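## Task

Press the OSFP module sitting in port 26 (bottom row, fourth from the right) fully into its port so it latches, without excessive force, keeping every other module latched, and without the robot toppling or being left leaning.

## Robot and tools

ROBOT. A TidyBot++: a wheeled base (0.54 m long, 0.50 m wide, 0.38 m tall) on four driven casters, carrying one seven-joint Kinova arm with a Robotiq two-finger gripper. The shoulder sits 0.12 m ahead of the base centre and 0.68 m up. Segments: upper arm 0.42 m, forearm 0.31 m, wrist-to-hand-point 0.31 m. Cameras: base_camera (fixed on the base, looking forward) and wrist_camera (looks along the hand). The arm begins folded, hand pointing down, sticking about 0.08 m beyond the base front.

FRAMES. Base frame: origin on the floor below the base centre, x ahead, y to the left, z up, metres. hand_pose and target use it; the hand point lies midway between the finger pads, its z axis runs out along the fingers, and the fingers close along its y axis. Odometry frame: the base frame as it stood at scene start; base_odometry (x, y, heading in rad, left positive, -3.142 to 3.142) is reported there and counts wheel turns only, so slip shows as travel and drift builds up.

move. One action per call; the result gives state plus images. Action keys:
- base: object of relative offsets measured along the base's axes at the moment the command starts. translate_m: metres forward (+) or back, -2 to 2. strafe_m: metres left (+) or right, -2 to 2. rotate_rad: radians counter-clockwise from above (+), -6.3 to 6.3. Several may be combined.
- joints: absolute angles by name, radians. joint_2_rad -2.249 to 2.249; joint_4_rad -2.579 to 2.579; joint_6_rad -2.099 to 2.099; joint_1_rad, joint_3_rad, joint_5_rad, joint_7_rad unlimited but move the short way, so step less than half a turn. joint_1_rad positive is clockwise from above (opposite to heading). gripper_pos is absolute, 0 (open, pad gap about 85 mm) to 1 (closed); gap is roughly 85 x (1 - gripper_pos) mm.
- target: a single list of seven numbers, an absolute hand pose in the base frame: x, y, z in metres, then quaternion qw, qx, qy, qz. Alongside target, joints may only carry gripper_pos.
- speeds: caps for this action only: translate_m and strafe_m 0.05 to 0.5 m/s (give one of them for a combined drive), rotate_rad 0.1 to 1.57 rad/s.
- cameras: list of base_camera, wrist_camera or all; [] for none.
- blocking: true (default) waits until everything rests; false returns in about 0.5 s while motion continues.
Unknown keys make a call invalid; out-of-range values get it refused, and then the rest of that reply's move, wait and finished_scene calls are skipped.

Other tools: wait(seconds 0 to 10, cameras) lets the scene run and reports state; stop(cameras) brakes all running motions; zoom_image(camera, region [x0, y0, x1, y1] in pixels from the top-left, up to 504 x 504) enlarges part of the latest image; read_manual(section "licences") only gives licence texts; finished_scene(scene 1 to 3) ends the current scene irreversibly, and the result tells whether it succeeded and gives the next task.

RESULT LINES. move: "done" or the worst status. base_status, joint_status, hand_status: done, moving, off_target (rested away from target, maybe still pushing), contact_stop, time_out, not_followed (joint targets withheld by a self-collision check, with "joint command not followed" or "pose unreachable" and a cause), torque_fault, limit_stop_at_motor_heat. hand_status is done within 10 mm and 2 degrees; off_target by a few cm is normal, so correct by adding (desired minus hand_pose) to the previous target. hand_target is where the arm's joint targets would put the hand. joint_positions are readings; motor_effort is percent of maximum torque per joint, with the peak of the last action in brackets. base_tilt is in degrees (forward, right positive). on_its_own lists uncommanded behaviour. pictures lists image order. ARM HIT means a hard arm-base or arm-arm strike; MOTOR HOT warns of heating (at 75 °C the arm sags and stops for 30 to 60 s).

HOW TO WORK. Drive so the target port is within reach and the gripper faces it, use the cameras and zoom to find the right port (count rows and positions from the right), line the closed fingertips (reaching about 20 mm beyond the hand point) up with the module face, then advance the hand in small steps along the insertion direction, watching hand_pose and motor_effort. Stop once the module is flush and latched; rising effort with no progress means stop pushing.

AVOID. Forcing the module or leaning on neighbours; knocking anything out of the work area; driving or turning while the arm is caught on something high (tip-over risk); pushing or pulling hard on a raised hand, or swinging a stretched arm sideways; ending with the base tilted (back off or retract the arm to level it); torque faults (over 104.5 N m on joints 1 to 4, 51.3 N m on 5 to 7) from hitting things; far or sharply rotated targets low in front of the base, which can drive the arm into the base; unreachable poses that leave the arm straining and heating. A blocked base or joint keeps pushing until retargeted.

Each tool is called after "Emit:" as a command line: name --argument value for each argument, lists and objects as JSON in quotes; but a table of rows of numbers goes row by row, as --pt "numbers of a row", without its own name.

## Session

Emit:
move

Scene clock: 0.00 s.
base_odometry: x=+0.000 y=+0.000 heading=+0.000
base_tilt: forward=+0.1 right=-0.2
base_status: not commanded
joint_positions: joint_1_rad=+0.034 joint_2_rad=-0.385 joint_3_rad=+3.128 joint_4_rad=-2.547 joint_5_rad=+0.027 joint_6_rad=-0.862 joint_7_rad=+1.562 gripper_pos=+0.000
joint_status: not commanded
motor_effort: joint_1_rad=+0 joint_2_rad=+1 joint_3_rad=+0 joint_4_rad=+14 joint_5_rad=+0 joint_6_rad=-1 joint_7_rad=+0
hand_pose: x=+0.2581 y=-0.0085 z=+0.5874 quat_wxyz=(+0.014, +0.998, -0.007, +0.058) (m; base frame)
hand_target: x=+0.2574 y=-0.0085 z=+0.5870 quat_wxyz=(+0.014, +0.998, -0.007, +0.058) (m; base frame)
hand_status: not commanded
pictures: base_camera, wrist_camera
Images, in order (width x height): base_camera 644x364, wrist_camera 644x476.

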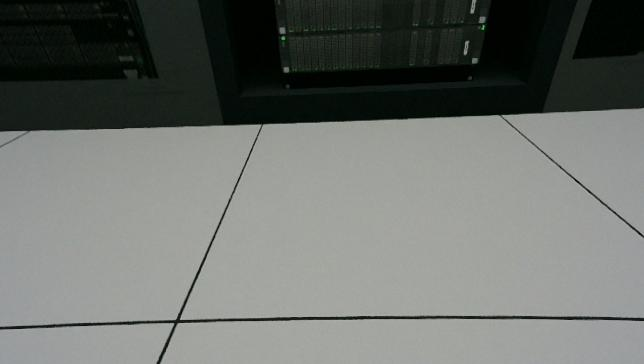

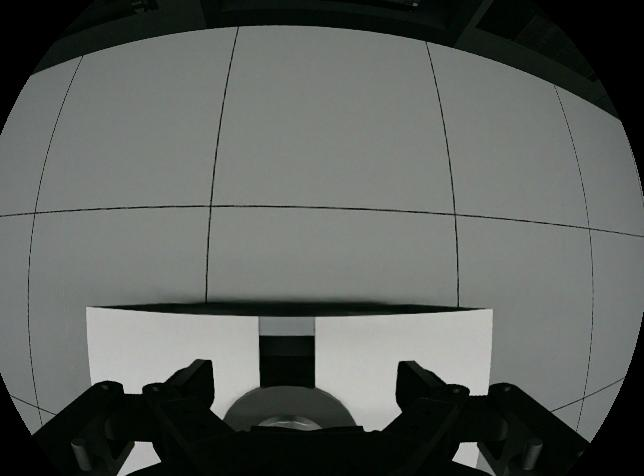

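Emit:
move --joints '{"joint_6_rad": 0.653, "gripper_pos": 1.0}' --cameras '["wrist_camera", "base_camera"]'

Emit:
zoom_image --camera "base_camera" --region '[200, 0, 580, 130]'

Emit:
zoom_image --camera "wrist_camera" --region '[130, 150, 500, 450]'

Scene clock: 7.20 s.
move: done
base_odometry: x=+0.000 y=+0.000 heading=+0.000
base_tilt: forward=+0.1 right=-0.3
base_status: not commanded
joint_positions: joint_1_rad=+0.034 joint_2_rad=-0.385 joint_3_rad=+3.128 joint_4_rad=-2.542 joint_5_rad=+0.027 joint_6_rad=+0.621 joint_7_rad=+1.562 gripper_pos=+0.999
joint_status: all done
motor_effort: joint_1_rad=+0(1) joint_2_rad=-4(5) joint_3_rad=+0(1) joint_4_rad=+20(20) joint_5_rad=+0(1) joint_6_rad=+7(8) joint_7_rad=+0(1)
hand_pose: x=+0.5338 y=-0.0013 z=+0.9085 quat_wxyz=(+0.009, +0.695, +0.005, +0.719) (m; base frame)
hand_target: x=+0.5322 y=-0.0011 z=+0.9148 quat_wxyz=(+0.008, +0.685, +0.005, +0.728) (m; base frame)
hand_status: not commanded
pictures: base_camera, wrist_camera
Images, in order (width x height): base_camera 644x364, wrist_camera 644x476.

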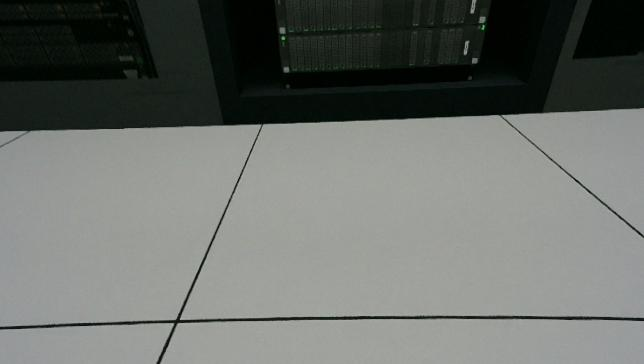

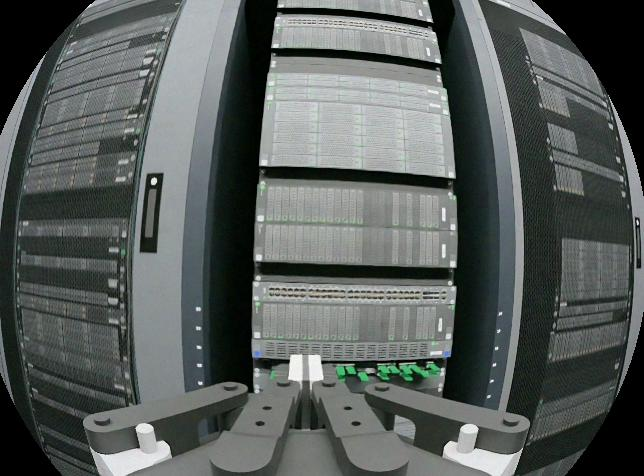

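Scaled by 1.326.

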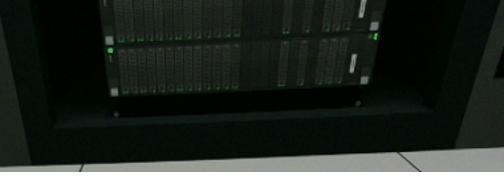

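Scaled by 1.362.

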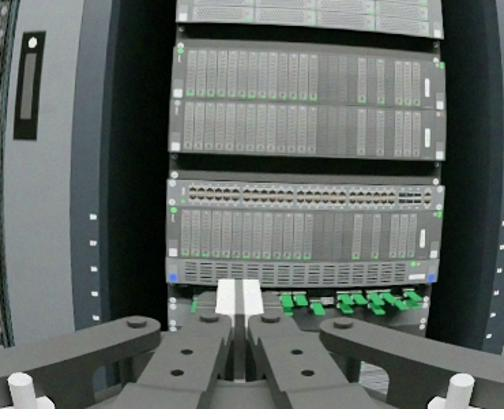

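Emit:
move --base '{"rotate_rad": -0.052}' --joints '{"joint_1_rad": 0.006, "joint_2_rad": 0.1, "joint_3_rad": 3.146, "joint_4_rad": -2.3, "joint_5_rad": 0.03, "joint_6_rad": 0.66, "joint_7_rad": 1.645}' --cameras '["wrist_camera", "base_camera"]'

Emit:
zoom_image --camera "wrist_camera" --region '[240, 200, 480, 380]'

Emit:
zoom_image --camera "wrist_camera" --region '[310, 290, 430, 380]'

Emit:
zoom_image --camera "base_camera" --region '[140, 0, 640, 340]'

Scene clock: 36.87 s.
move: done
base_odometry: x=+0.000 y=+0.000 heading=-0.051
base_tilt: forward=+0.0 right=-0.2
base_status: done
joint_positions: joint_1_rad=+0.029 joint_2_rad=+0.088 joint_3_rad=+3.128 joint_4_rad=-2.306 joint_5_rad=+0.027 joint_6_rad=+0.627 joint_7_rad=+1.562 gripper_pos=+0.999
joint_status: all done
motor_effort: joint_1_rad=+0(2) joint_2_rad=-19(21) joint_3_rad=+0(1) joint_4_rad=+16(21) joint_5_rad=+0(1) joint_6_rad=+7(9) joint_7_rad=+0(2)
hand_pose: x=+0.6748 y=-0.0027 z=+0.8094 quat_wxyz=(+0.003, +0.773, +0.004, +0.634) (m; base frame)
hand_target: x=+0.6802 y=+0.0013 z=+0.8162 quat_wxyz=(+0.028, +0.763, +0.040, +0.644) (m; base frame)
hand_status: not commanded
pictures: base_camera, wrist_camera
Images, in order (width x height): base_camera 644x364, wrist_camera 644x476.

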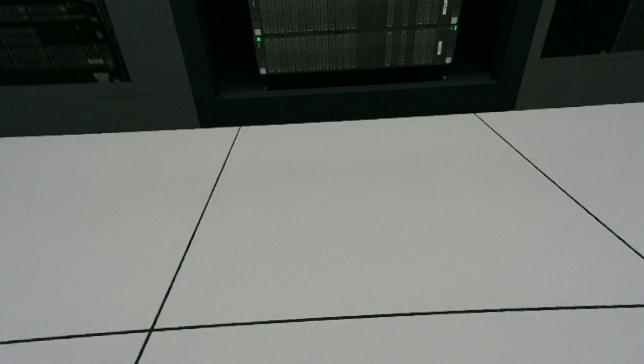

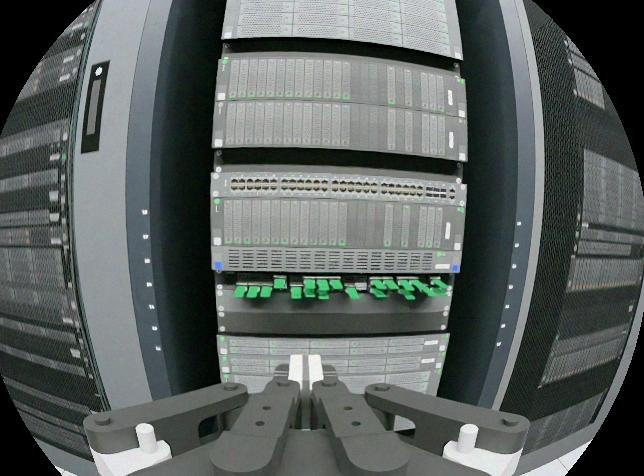

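Scaled by 2.100.

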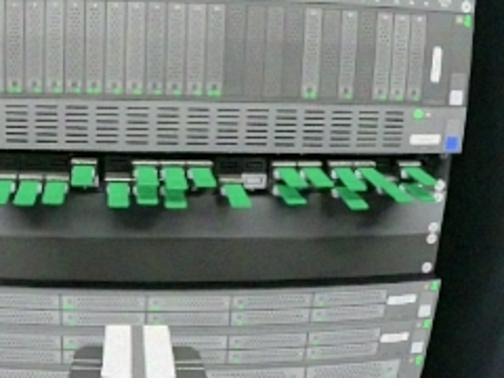

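Scaled by 4.200.

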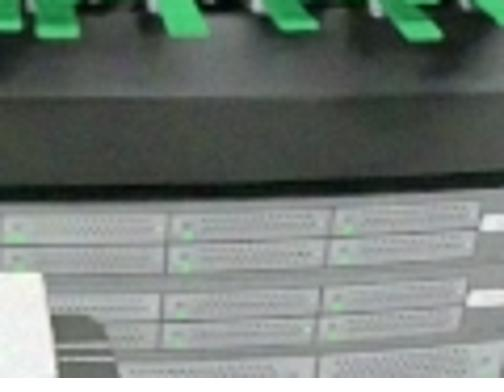

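Scaled by 1.008.

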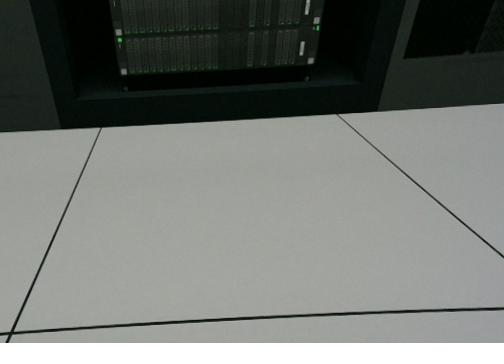

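Emit:
zoom_image --camera "wrist_camera" --region '[290, 255, 380, 315]'

Emit:
zoom_image --camera "wrist_camera" --region '[365, 250, 455, 310]'

Scaled by 5.600.

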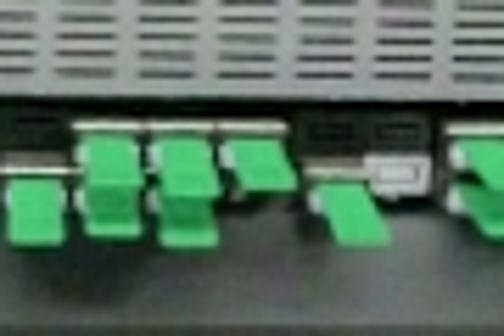

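Scaled by 5.600.

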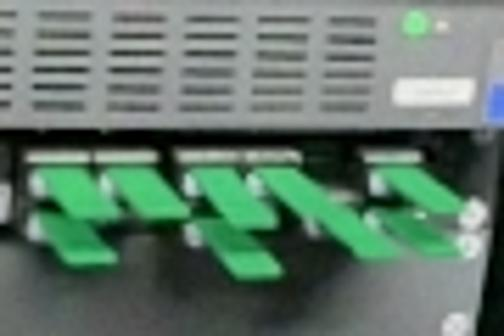

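Emit:
move --base '{"strafe_m": -0.165, "translate_m": 0.13}' --joints '{"joint_1_rad": 0.025, "joint_2_rad": 0.3, "joint_4_rad": -2.22, "joint_6_rad": 0.66}' --cameras '["wrist_camera"]'

Emit:
zoom_image --camera "wrist_camera" --region '[230, 190, 430, 340]'

Scene clock: 91.10 s.
move: done
base_odometry: x=+0.122 y=-0.172 heading=-0.052
base_tilt: forward=+0.1 right=-0.2
base_status: done
joint_positions: joint_1_rad=+0.025 joint_2_rad=+0.300 joint_3_rad=+3.136 joint_4_rad=-2.223 joint_5_rad=+0.027 joint_6_rad=+0.630 joint_7_rad=+1.562 gripper_pos=+0.999
joint_status: all done
motor_effort: joint_1_rad=+0(3) joint_2_rad=-25(29) joint_3_rad=-1(2) joint_4_rad=+15(18) joint_5_rad=+0(1) joint_6_rad=+7(8) joint_7_rad=+0(1)
hand_pose: x=+0.7208 y=-0.0058 z=+0.7292 quat_wxyz=(+0.003, +0.811, +0.002, +0.585) (m; base frame)
hand_target: x=+0.7247 y=-0.0106 z=+0.7393 quat_wxyz=(+0.031, +0.801, +0.033, +0.597) (m; base frame)
hand_status: not commanded
pictures: wrist_camera
Images, in order (width x height): wrist_camera 644x476.

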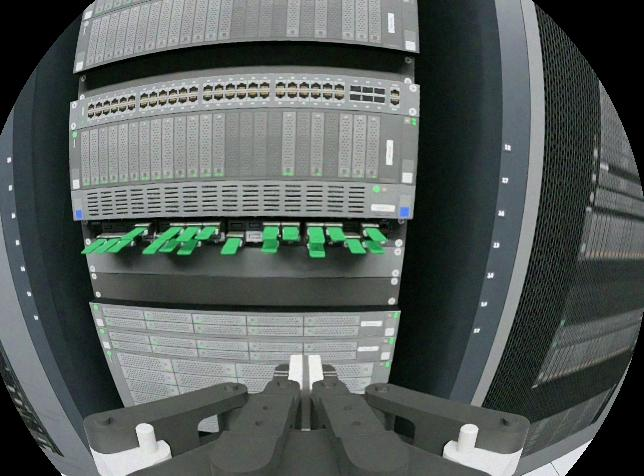

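Scaled by 2.520.

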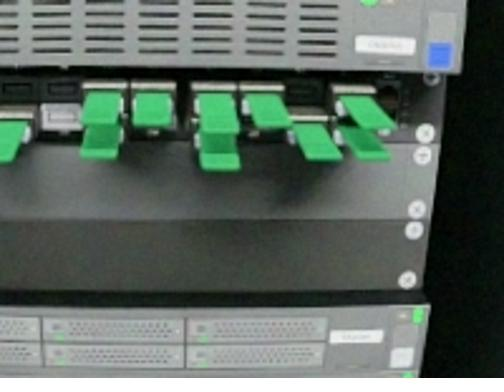

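Emit:
move --joints '{"joint_6_rad": 1.96, "joint_7_rad": -1.57}' --blocking false --cameras '[]'

Emit:
move --joints '{"joint_2_rad": 1.152, "joint_4_rad": -2.158}' --cameras '["wrist_camera"]'

Emit:
zoom_image --camera "wrist_camera" --region '[200, 220, 400, 380]'

Scene clock: 105.20 s.
move: moving
base_odometry: x=+0.122 y=-0.172 heading=-0.052
base_tilt: forward=+0.1 right=-0.2
base_status: not commanded
joint_positions: joint_1_rad=+0.025 joint_2_rad=+0.300 joint_3_rad=+3.136 joint_4_rad=-2.222 joint_5_rad=+0.027 joint_6_rad=+0.823 joint_7_rad=+1.224 gripper_pos=+0.999
joint_status: joint_6_rad moving; joint_7_rad moving
motor_effort: joint_1_rad=+0(1) joint_2_rad=-25(26) joint_3_rad=-1(1) joint_4_rad=+15(16) joint_5_rad=+0(0) joint_6_rad=+7(8) joint_7_rad=-1(1)
hand_pose: x=+0.7345 y=-0.0049 z=+0.7882 quat_wxyz=(-0.109, +0.741, -0.124, +0.651) (m; base frame)
hand_target: x=+0.7368 y=-0.0094 z=+0.8054 quat_wxyz=(-0.147, +0.714, -0.163, +0.665) (m; base frame)
hand_status: not commanded
pictures: none
No camera images: "cameras" was empty.

Scene clock: 108.17 s.
move: done
base_odometry: x=+0.122 y=-0.172 heading=-0.052
base_tilt: forward=+0.1 right=-0.2
base_status: not commanded
joint_positions: joint_1_rad=+0.025 joint_2_rad=+1.142 joint_3_rad=+3.136 joint_4_rad=-2.169 joint_5_rad=+0.027 joint_6_rad=+1.928 joint_7_rad=-1.482 gripper_pos=+0.999
joint_status: all done
motor_effort: joint_1_rad=+0(1) joint_2_rad=-36(39) joint_3_rad=-1(1) joint_4_rad=+2(15) joint_5_rad=+0(1) joint_6_rad=+7(8) joint_7_rad=+0(2)
hand_pose: x=+0.7545 y=-0.0049 z=+0.6054 quat_wxyz=(-0.770, +0.026, -0.637, +0.030) (m; base frame)
hand_target: x=+0.7544 y=-0.0073 z=+0.6111 quat_wxyz=(-0.781, +0.001, -0.625, -0.001) (m; base frame)
hand_status: not commanded
pictures: wrist_camera
Images, in order (width x height): wrist_camera 644x476.

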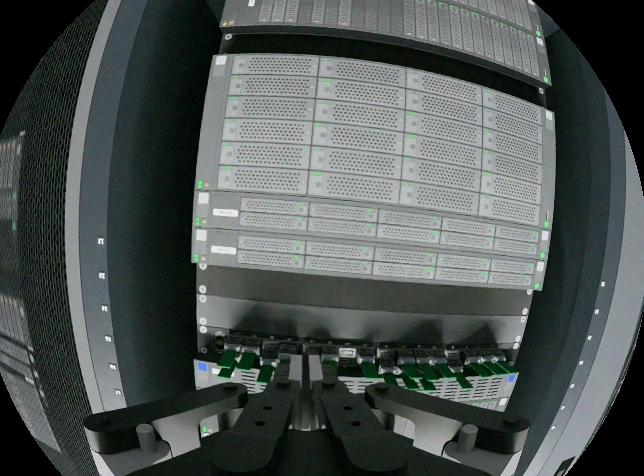

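Scaled by 2.520.

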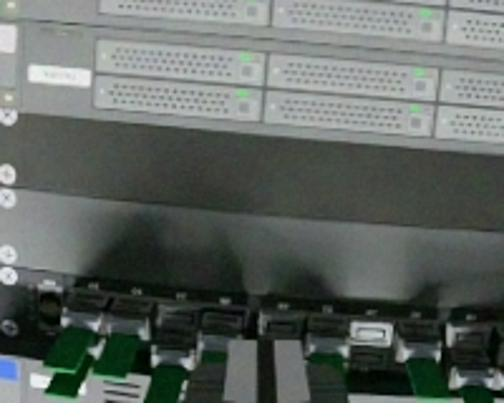

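Emit:
zoom_image --camera "wrist_camera" --region '[205, 320, 305, 400]'

Emit:
zoom_image --camera "wrist_camera" --region '[265, 320, 365, 400]'

Scaled by 5.040.

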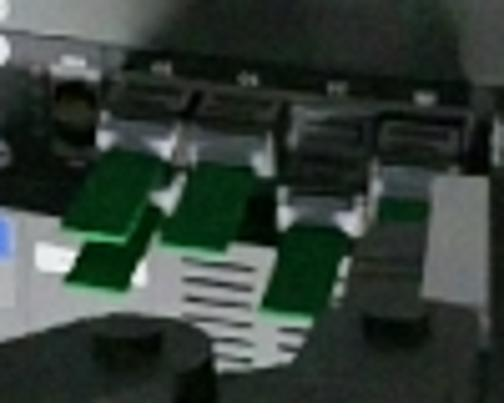

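Scaled by 5.040.

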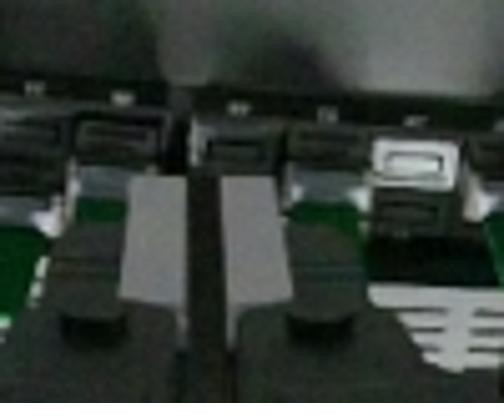

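Emit:
move --joints '{"joint_2_rad": 1.0}' --cameras '["wrist_camera"]'

Emit:
zoom_image --camera "wrist_camera" --region '[240, 190, 380, 300]'

Scene clock: 129.57 s.
move: done
base_odometry: x=+0.122 y=-0.172 heading=-0.052
base_tilt: forward=+0.1 right=-0.3
base_status: not commanded
joint_positions: joint_1_rad=+0.025 joint_2_rad=+0.998 joint_3_rad=+3.136 joint_4_rad=-2.165 joint_5_rad=+0.027 joint_6_rad=+1.935 joint_7_rad=-1.482 gripper_pos=+0.999
joint_status: all done
motor_effort: joint_1_rad=+0(1) joint_2_rad=-36(39) joint_3_rad=-1(1) joint_4_rad=+5(5) joint_5_rad=+0(0) joint_6_rad=+7(8) joint_7_rad=+0(1)
hand_pose: x=+0.7589 y=-0.0050 z=+0.7003 quat_wxyz=(-0.817, +0.025, -0.576, +0.033) (m; base frame)
hand_target: x=+0.7577 y=-0.0074 z=+0.7081 quat_wxyz=(-0.826, +0.002, -0.564, +0.000) (m; base frame)
hand_status: not commanded
pictures: wrist_camera
Images, in order (width x height): wrist_camera 644x476.

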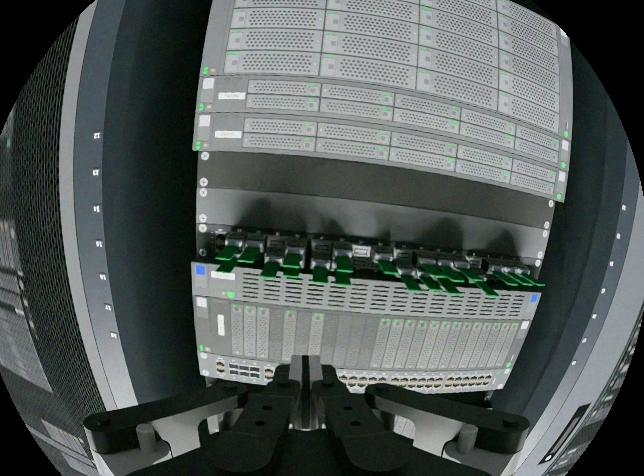

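Scaled by 3.600.

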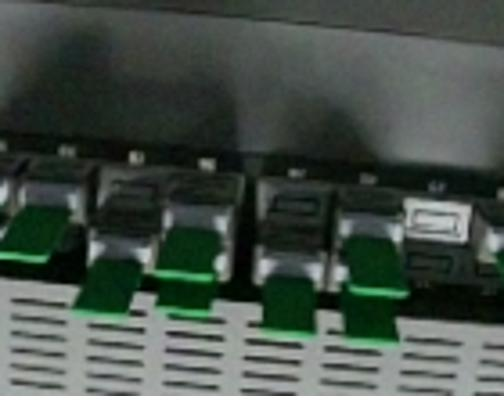

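Emit:
zoom_image --camera "wrist_camera" --region '[260, 230, 310, 280]'

Emit:
zoom_image --camera "wrist_camera" --region '[305, 230, 355, 290]'

Scaled by 10.080.

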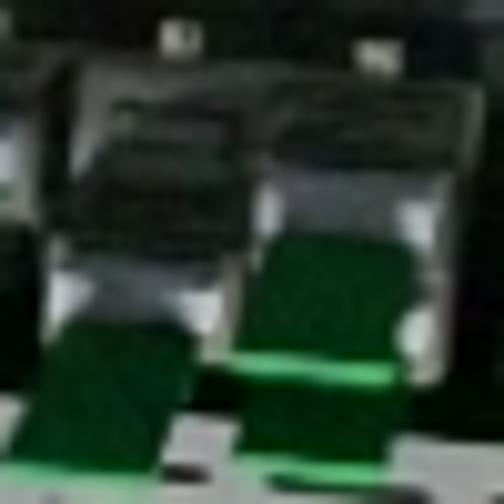

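Scaled by 8.400.

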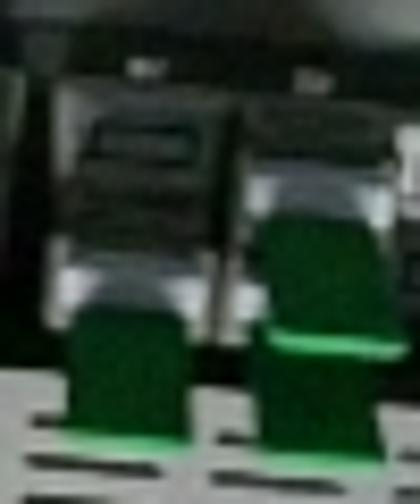

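Emit:
move --joints '{"joint_2_rad": 0.653, "joint_4_rad": -2.277, "joint_6_rad": 1.315, "joint_7_rad": 0.08}' --cameras '["wrist_camera"]'

Emit:
zoom_image --camera "wrist_camera" --region '[260, 160, 350, 280]'

Scene clock: 163.67 s.
move: done
base_odometry: x=+0.122 y=-0.172 heading=-0.052
base_tilt: forward=+0.1 right=-0.2
base_status: not commanded
joint_positions: joint_1_rad=+0.025 joint_2_rad=+0.661 joint_3_rad=+3.136 joint_4_rad=-2.262 joint_5_rad=+0.027 joint_6_rad=+1.361 joint_7_rad=-0.012 gripper_pos=+0.999
joint_status: all done
motor_effort: joint_1_rad=+0(1) joint_2_rad=-31(37) joint_3_rad=-1(1) joint_4_rad=+8(10) joint_5_rad=+0(0) joint_6_rad=+8(8) joint_7_rad=+0(2)
hand_pose: x=+0.7567 y=-0.0038 z=+0.7097 quat_wxyz=(-0.506, +0.497, -0.499, +0.498) (m; base frame)
hand_target: x=+0.7516 y=-0.0076 z=+0.6948 quat_wxyz=(-0.467, +0.533, -0.488, +0.510) (m; base frame)
hand_status: not commanded
pictures: wrist_camera
Images, in order (width x height): wrist_camera 644x476.

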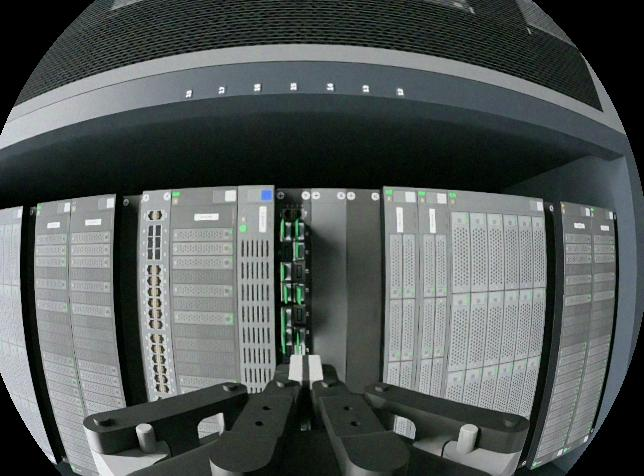

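Scaled by 4.200.

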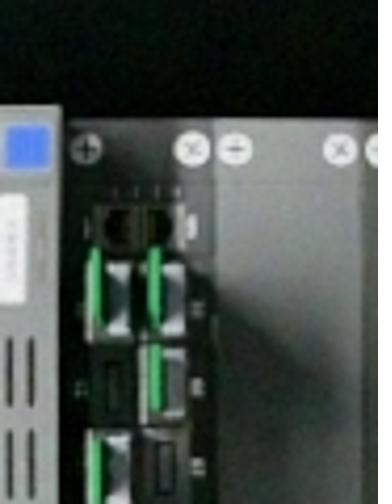

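Emit:
zoom_image --camera "wrist_camera" --region '[270, 250, 340, 370]'

Emit:
zoom_image --camera "wrist_camera" --region '[275, 265, 325, 310]'

Scaled by 4.200.

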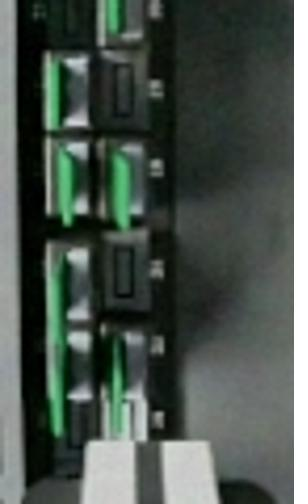

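Scaled by 10.080.

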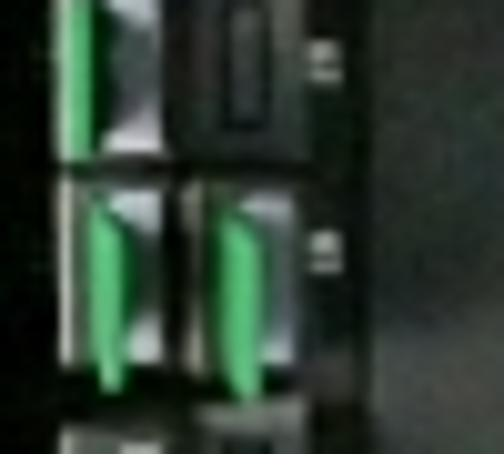

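Emit:
move --base '{"strafe_m": -0.0125, "translate_m": 0.12}' --joints '{"joint_1_rad": 0.025, "joint_2_rad": 0.845, "joint_4_rad": -2.228, "joint_6_rad": 1.72, "joint_7_rad": -1.66}' --cameras '["wrist_camera"]'

Emit:
zoom_image --camera "wrist_camera" --region '[250, 260, 370, 380]'

Scene clock: 194.07 s.
move: done
base_odometry: x=+0.241 y=-0.191 heading=-0.052
base_tilt: forward=+0.1 right=-0.3
base_status: done
joint_positions: joint_1_rad=+0.025 joint_2_rad=+0.828 joint_3_rad=+3.136 joint_4_rad=-2.238 joint_5_rad=+0.027 joint_6_rad=+1.688 joint_7_rad=-1.572 gripper_pos=+0.999
joint_status: all done
motor_effort: joint_1_rad=+0(1) joint_2_rad=-33(35) joint_3_rad=-1(1) joint_4_rad=+7(10) joint_5_rad=+1(1) joint_6_rad=+7(8) joint_7_rad=+1(2)
hand_pose: x=+0.7582 y=-0.0041 z=+0.7128 quat_wxyz=(-0.772, +0.001, -0.636, -0.003) (m; base frame)
hand_target: x=+0.7591 y=-0.0072 z=+0.7146 quat_wxyz=(-0.779, -0.025, -0.626, -0.034) (m; base frame)
hand_status: not commanded
pictures: wrist_camera
Images, in order (width x height): wrist_camera 644x476.

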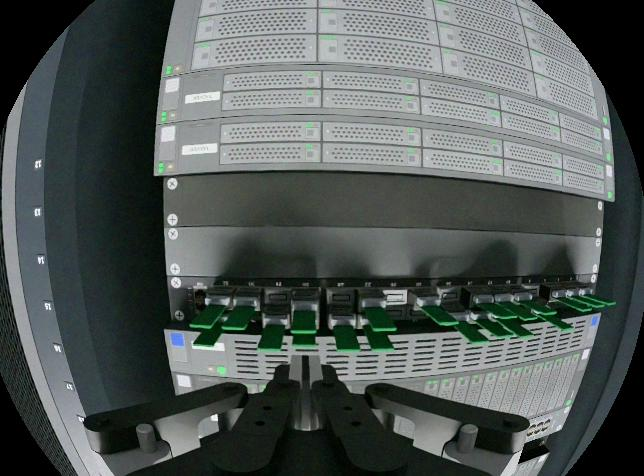

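Scaled by 4.200.

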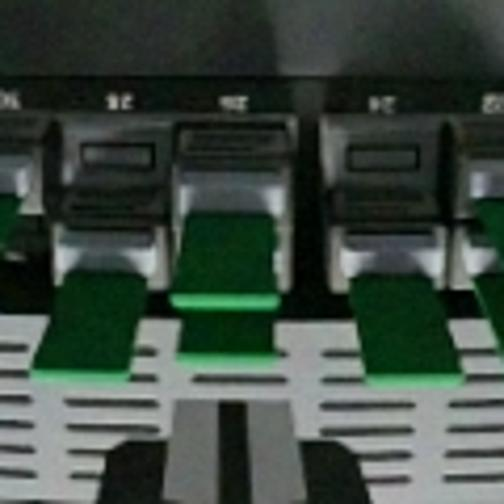

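Emit:
move --joints '{"joint_2_rad": 0.862}' --base '{"translate_m": 0.06}' --speeds '{"translate_m": 0.2}' --cameras '["wrist_camera"]'

Emit:
zoom_image --camera "wrist_camera" --region '[250, 270, 370, 390]'

Scene clock: 201.43 s.
move: done
base_odometry: x=+0.301 y=-0.194 heading=-0.053
base_tilt: forward=+0.1 right=-0.3
base_status: done
joint_positions: joint_1_rad=+0.025 joint_2_rad=+0.846 joint_3_rad=+3.136 joint_4_rad=-2.231 joint_5_rad=+0.027 joint_6_rad=+1.690 joint_7_rad=-1.572 gripper_pos=+0.999
joint_status: all done
motor_effort: joint_1_rad=+0(2) joint_2_rad=-34(35) joint_3_rad=-1(2) joint_4_rad=+6(8) joint_5_rad=+0(0) joint_6_rad=+7(8) joint_7_rad=-1(1)
hand_pose: x=+0.7602 y=-0.0042 z=+0.7041 quat_wxyz=(-0.769, +0.001, -0.639, -0.003) (m; base frame)
hand_target: x=+0.7596 y=-0.0072 z=+0.7038 quat_wxyz=(-0.774, -0.026, -0.632, -0.034) (m; base frame)
hand_status: not commanded
pictures: wrist_camera
Images, in order (width x height): wrist_camera 644x476.

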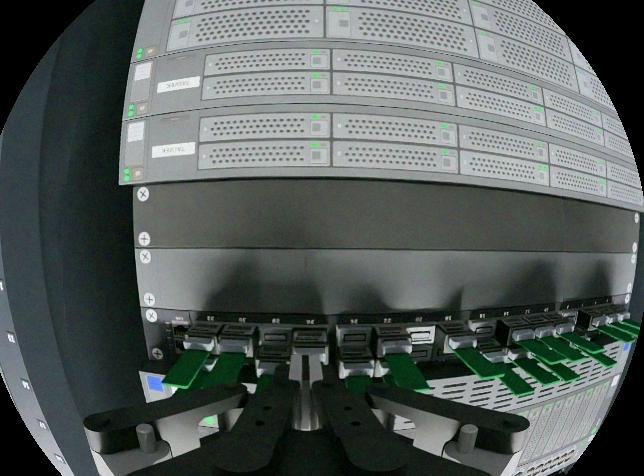

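Scaled by 4.200.

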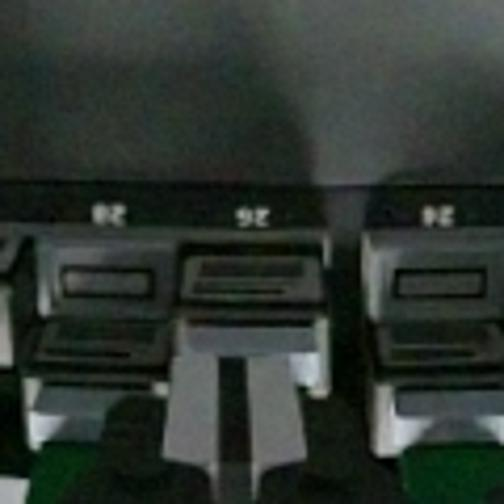

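Emit:
move --base '{"translate_m": 0.04, "strafe_m": 0.003}' --speeds '{"translate_m": 0.1}' --cameras '["wrist_camera"]'

Emit:
zoom_image --camera "wrist_camera" --region '[250, 290, 370, 410]'

Scene clock: 220.90 s.
move: done
base_odometry: x=+0.341 y=-0.193 heading=-0.053
base_tilt: forward=+0.1 right=-0.3
base_status: done
joint_positions: joint_1_rad=+0.026 joint_2_rad=+0.848 joint_3_rad=+3.137 joint_4_rad=-2.253 joint_5_rad=+0.027 joint_6_rad=+1.715 joint_7_rad=-1.572 gripper_pos=+0.999
joint_status: not commanded
motor_effort: joint_1_rad=-1(4) joint_2_rad=-33(35) joint_3_rad=-2(3) joint_4_rad=+11(16) joint_5_rad=+1(2) joint_6_rad=+5(8) joint_7_rad=+0(1)
hand_pose: x=+0.7533 y=-0.0045 z=+0.7037 quat_wxyz=(-0.770, +0.000, -0.639, -0.003) (m; base frame)
hand_target: x=+0.7596 y=-0.0072 z=+0.7038 quat_wxyz=(-0.774, -0.026, -0.632, -0.034) (m; base frame)
hand_status: not commanded
pictures: wrist_camera
Images, in order (width x height): wrist_camera 644x476.

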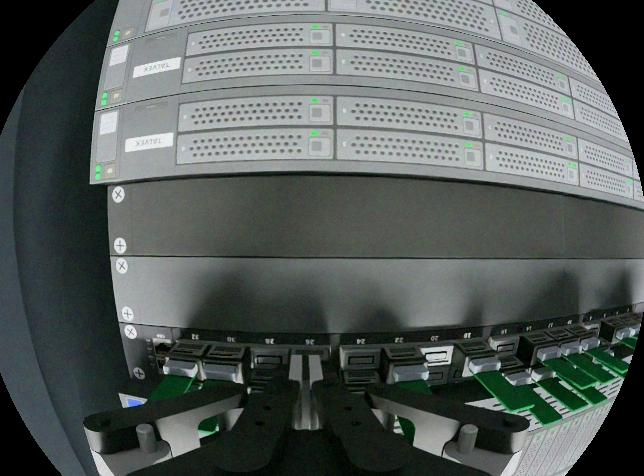

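Scaled by 4.200.

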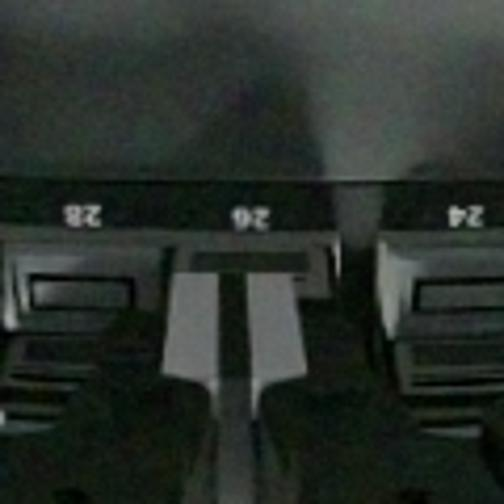

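Emit:
move --base '{"translate_m": 0.004}' --speeds '{"translate_m": 0.05}' --cameras '["wrist_camera"]'

Emit:
zoom_image --camera "wrist_camera" --region '[250, 290, 370, 410]'

Scene clock: 259.00 s.
move: done
base_odometry: x=+0.345 y=-0.194 heading=-0.053
base_tilt: forward=+0.0 right=-0.2
base_status: done
joint_positions: joint_1_rad=+0.026 joint_2_rad=+0.850 joint_3_rad=+3.137 joint_4_rad=-2.263 joint_5_rad=+0.027 joint_6_rad=+1.729 joint_7_rad=-1.572 gripper_pos=+0.999
joint_status: not commanded
motor_effort: joint_1_rad=-1(2) joint_2_rad=-31(35) joint_3_rad=-1(2) joint_4_rad=+13(17) joint_5_rad=+0(2) joint_6_rad=+2(8) joint_7_rad=+0(1)
hand_pose: x=+0.7498 y=-0.0045 z=+0.7035 quat_wxyz=(-0.770, +0.000, -0.638, -0.003) (m; base frame)
hand_target: x=+0.7596 y=-0.0072 z=+0.7038 quat_wxyz=(-0.774, -0.026, -0.632, -0.034) (m; base frame)
hand_status: not commanded
pictures: wrist_camera
Images, in order (width x height): wrist_camera 644x476.

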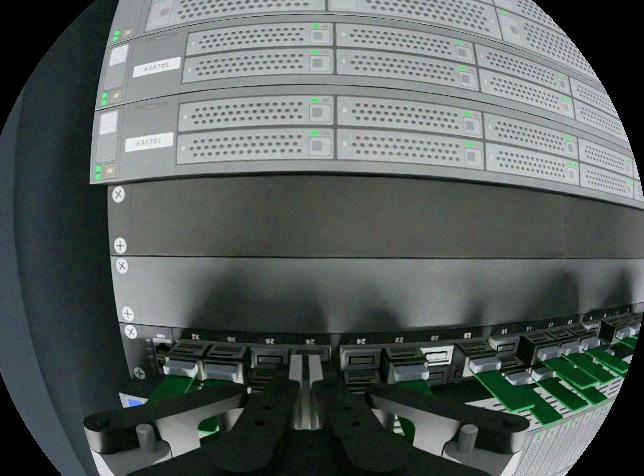

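Scaled by 4.200.

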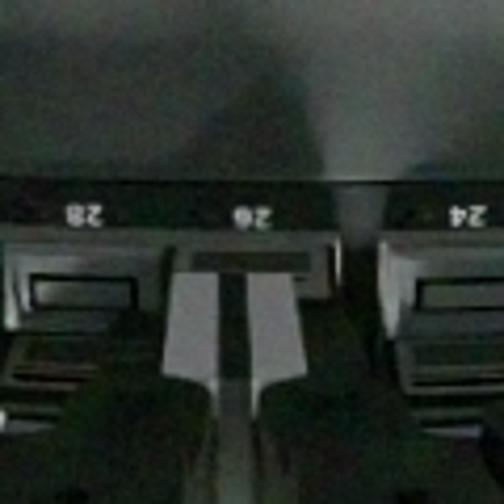

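Emit:
move --base '{"translate_m": 0.004}' --speeds '{"translate_m": 0.05}' --cameras '["wrist_camera"]'

Emit:
zoom_image --camera "wrist_camera" --region '[250, 290, 370, 410]'

Scene clock: 266.77 s.
move: done
base_odometry: x=+0.349 y=-0.194 heading=-0.053
base_tilt: forward=+0.1 right=-0.2
base_status: done
joint_positions: joint_1_rad=+0.026 joint_2_rad=+0.850 joint_3_rad=+3.137 joint_4_rad=-2.274 joint_5_rad=+0.027 joint_6_rad=+1.741 joint_7_rad=-1.572 gripper_pos=+0.999
joint_status: not commanded
motor_effort: joint_1_rad=-2(2) joint_2_rad=-30(35) joint_3_rad=-2(2) joint_4_rad=+15(21) joint_5_rad=+1(1) joint_6_rad=+2(7) joint_7_rad=-1(1)
hand_pose: x=+0.7463 y=-0.0044 z=+0.7033 quat_wxyz=(-0.770, +0.000, -0.638, -0.003) (m; base frame)
hand_target: x=+0.7596 y=-0.0072 z=+0.7038 quat_wxyz=(-0.774, -0.026, -0.632, -0.034) (m; base frame)
hand_status: not commanded
pictures: wrist_camera
Images, in order (width x height): wrist_camera 644x476.

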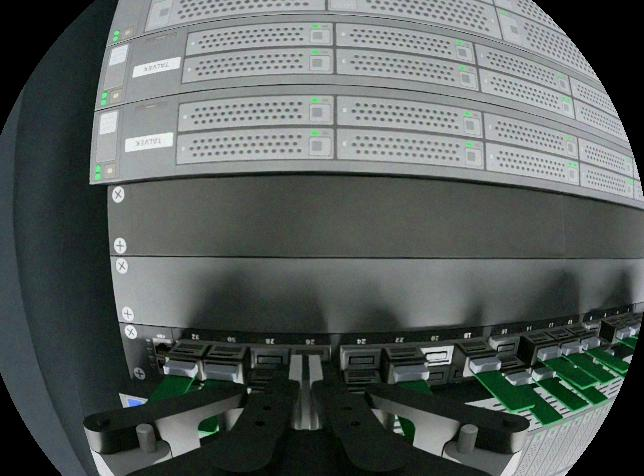

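Scaled by 4.200.

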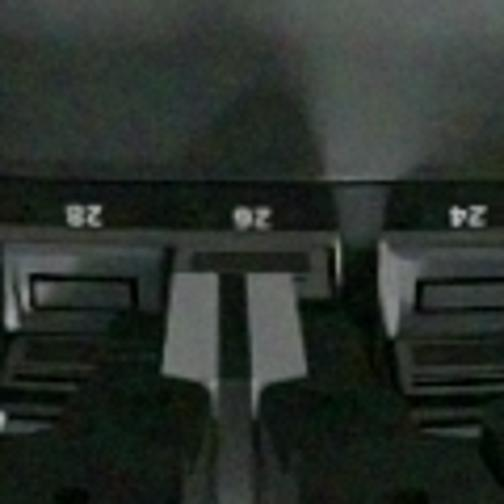

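Emit:
move --base '{"translate_m": 0.004}' --speeds '{"translate_m": 0.05}' --cameras '["wrist_camera"]'

Emit:
zoom_image --camera "wrist_camera" --region '[250, 290, 370, 410]'

Scene clock: 342.40 s.
move: done
base_odometry: x=+0.352 y=-0.194 heading=-0.053
base_tilt: forward=+0.0 right=-0.2
base_status: done
joint_positions: joint_1_rad=+0.026 joint_2_rad=+0.849 joint_3_rad=+3.137 joint_4_rad=-2.285 joint_5_rad=+0.027 joint_6_rad=+1.751 joint_7_rad=-1.572 gripper_pos=+0.999
joint_status: not commanded
motor_effort: joint_1_rad=-2(3) joint_2_rad=-29(35) joint_3_rad=-2(2) joint_4_rad=+17(22) joint_5_rad=+1(2) joint_6_rad=+0(6) joint_7_rad=+0(1)
hand_pose: x=+0.7429 y=-0.0044 z=+0.7033 quat_wxyz=(-0.770, +0.000, -0.638, -0.003) (m; base frame)
hand_target: x=+0.7596 y=-0.0072 z=+0.7038 quat_wxyz=(-0.774, -0.026, -0.632, -0.034) (m; base frame)
hand_status: not commanded
pictures: wrist_camera
Images, in order (width x height): wrist_camera 644x476.

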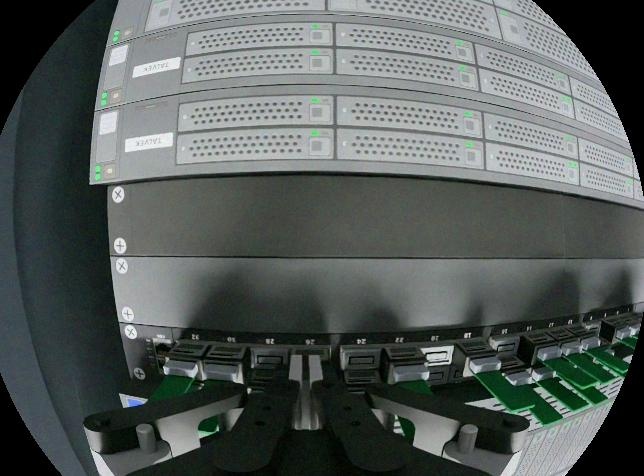

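Scaled by 4.200.

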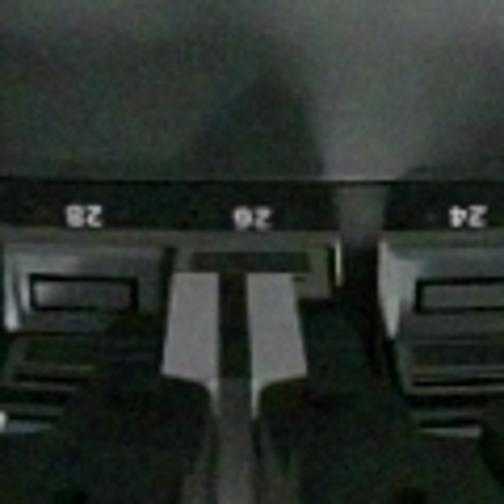

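Emit:
move --base '{"translate_m": -0.02}' --speeds '{"translate_m": 0.1}' --cameras '[]'

Emit:
move --base '{"translate_m": -0.09}' --speeds '{"translate_m": 0.25}' --cameras '["wrist_camera"]'

Emit:
zoom_image --camera "wrist_camera" --region '[250, 260, 370, 380]'

Scene clock: 349.83 s.
move: done
base_odometry: x=+0.332 y=-0.193 heading=-0.054
base_tilt: forward=+0.1 right=-0.3
base_status: done
joint_positions: joint_1_rad=+0.026 joint_2_rad=+0.859 joint_3_rad=+3.137 joint_4_rad=-2.228 joint_5_rad=+0.027 joint_6_rad=+1.730 joint_7_rad=-1.572 gripper_pos=+0.999
joint_status: not commanded
motor_effort: joint_1_rad=+0(2) joint_2_rad=-35(36) joint_3_rad=-1(2) joint_4_rad=+7(16) joint_5_rad=+0(1) joint_6_rad=+8(9) joint_7_rad=+0(1)
hand_pose: x=+0.7590 y=-0.0048 z=+0.7089 quat_wxyz=(-0.779, +0.000, -0.628, -0.003) (m; base frame)
hand_target: x=+0.7596 y=-0.0072 z=+0.7038 quat_wxyz=(-0.774, -0.026, -0.632, -0.034) (m; base frame)
hand_status: not commanded
pictures: none
No camera images: "cameras" was empty.

Scene clock: 351.03 s.
move: done
base_odometry: x=+0.242 y=-0.188 heading=-0.054
base_tilt: forward=+0.1 right=-0.3
base_status: done
joint_positions: joint_1_rad=+0.026 joint_2_rad=+0.859 joint_3_rad=+3.137 joint_4_rad=-2.228 joint_5_rad=+0.027 joint_6_rad=+1.730 joint_7_rad=-1.572 gripper_pos=+0.999
joint_status: not commanded
motor_effort: joint_1_rad=+0(2) joint_2_rad=-34(36) joint_3_rad=-1(2) joint_4_rad=+6(8) joint_5_rad=+0(1) joint_6_rad=+8(8) joint_7_rad=+0(1)
hand_pose: x=+0.7590 y=-0.0050 z=+0.7091 quat_wxyz=(-0.779, +0.000, -0.627, -0.003) (m; base frame)
hand_target: x=+0.7596 y=-0.0072 z=+0.7038 quat_wxyz=(-0.774, -0.026, -0.632, -0.034) (m; base frame)
hand_status: not commanded
pictures: wrist_camera
Images, in order (width x height): wrist_camera 644x476.

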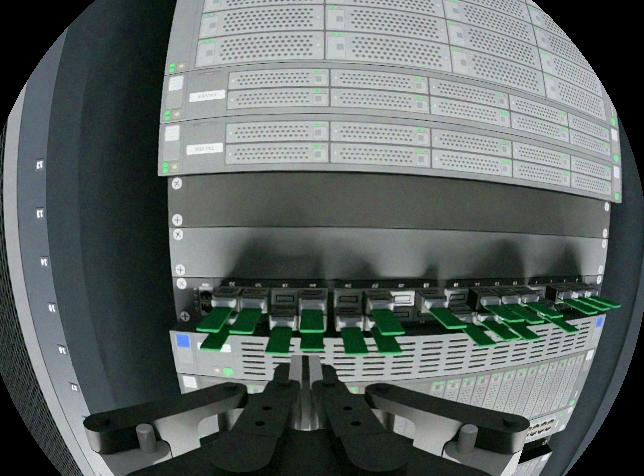

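Scaled by 4.200.

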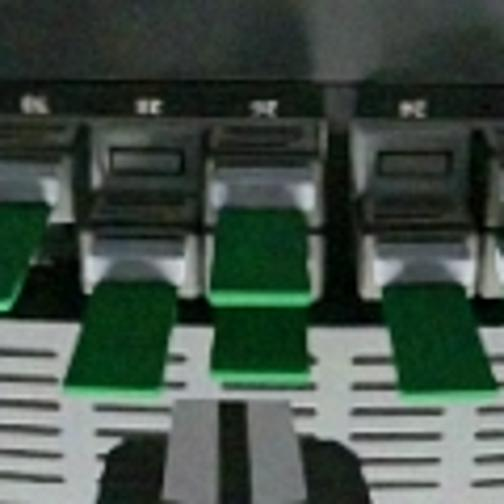

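Emit:
zoom_image --camera "wrist_camera" --region '[205, 280, 265, 350]'

Emit:
zoom_image --camera "wrist_camera" --region '[285, 280, 345, 350]'

Emit:
zoom_image --camera "wrist_camera" --region '[345, 280, 405, 350]'

Scaled by 7.200.

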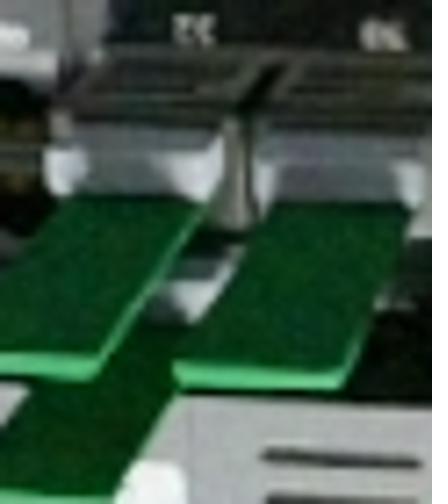

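Scaled by 7.200.

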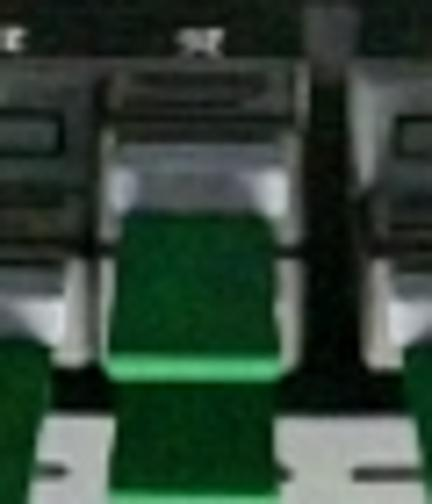

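Scaled by 7.200.

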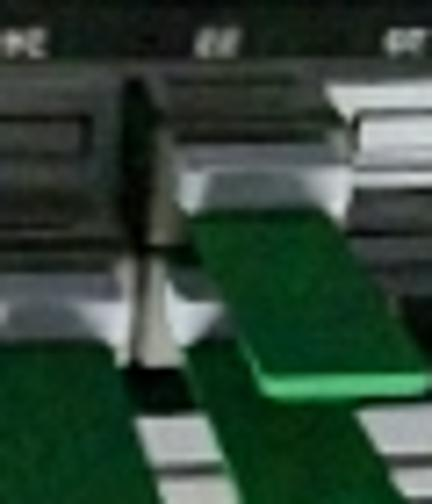

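Emit:
move --base '{"translate_m": -0.046}' --joints '{"joint_2_rad": 1.285, "joint_4_rad": -1.82, "joint_6_rad": 2.065}' --cameras '["wrist_camera"]'

Emit:
zoom_image --camera "wrist_camera" --region '[190, 270, 310, 390]'

Emit:
zoom_image --camera "wrist_camera" --region '[280, 270, 400, 390]'

Scene clock: 430.30 s.
move: done
base_odometry: x=+0.196 y=-0.185 heading=-0.053
base_tilt: forward=+0.0 right=-0.3
base_status: done
joint_positions: joint_1_rad=+0.026 joint_2_rad=+1.273 joint_3_rad=+3.137 joint_4_rad=-1.831 joint_5_rad=+0.027 joint_6_rad=+2.030 joint_7_rad=-1.572 gripper_pos=+0.999
joint_status: all done
motor_effort: joint_1_rad=+0(1) joint_2_rad=-41(43) joint_3_rad=-1(2) joint_4_rad=+5(9) joint_5_rad=+0(0) joint_6_rad=+7(8) joint_7_rad=+1(1)
hand_pose: x=+0.8066 y=-0.0077 z=+0.6395 quat_wxyz=(-0.859, -0.001, -0.511, -0.003) (m; base frame)
hand_target: x=+0.8025 y=-0.0085 z=+0.6438 quat_wxyz=(-0.867, -0.019, -0.497, -0.039) (m; base frame)
hand_status: not commanded
pictures: wrist_camera
Images, in order (width x height): wrist_camera 644x476.

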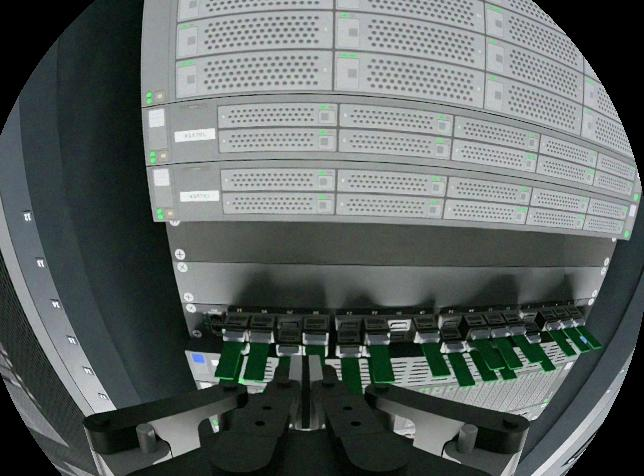

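Scaled by 4.200.

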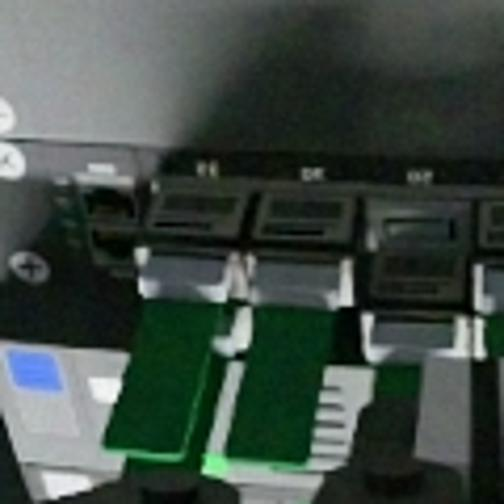

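Scaled by 4.200.

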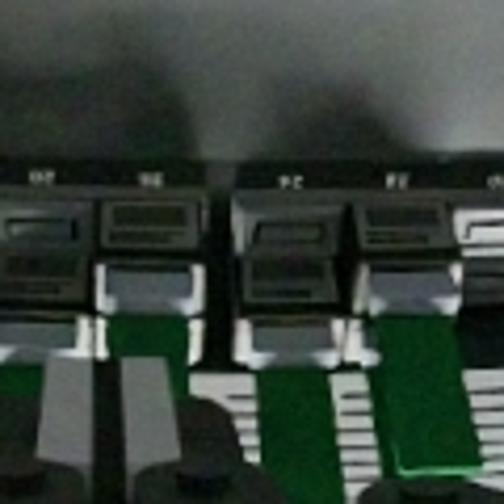

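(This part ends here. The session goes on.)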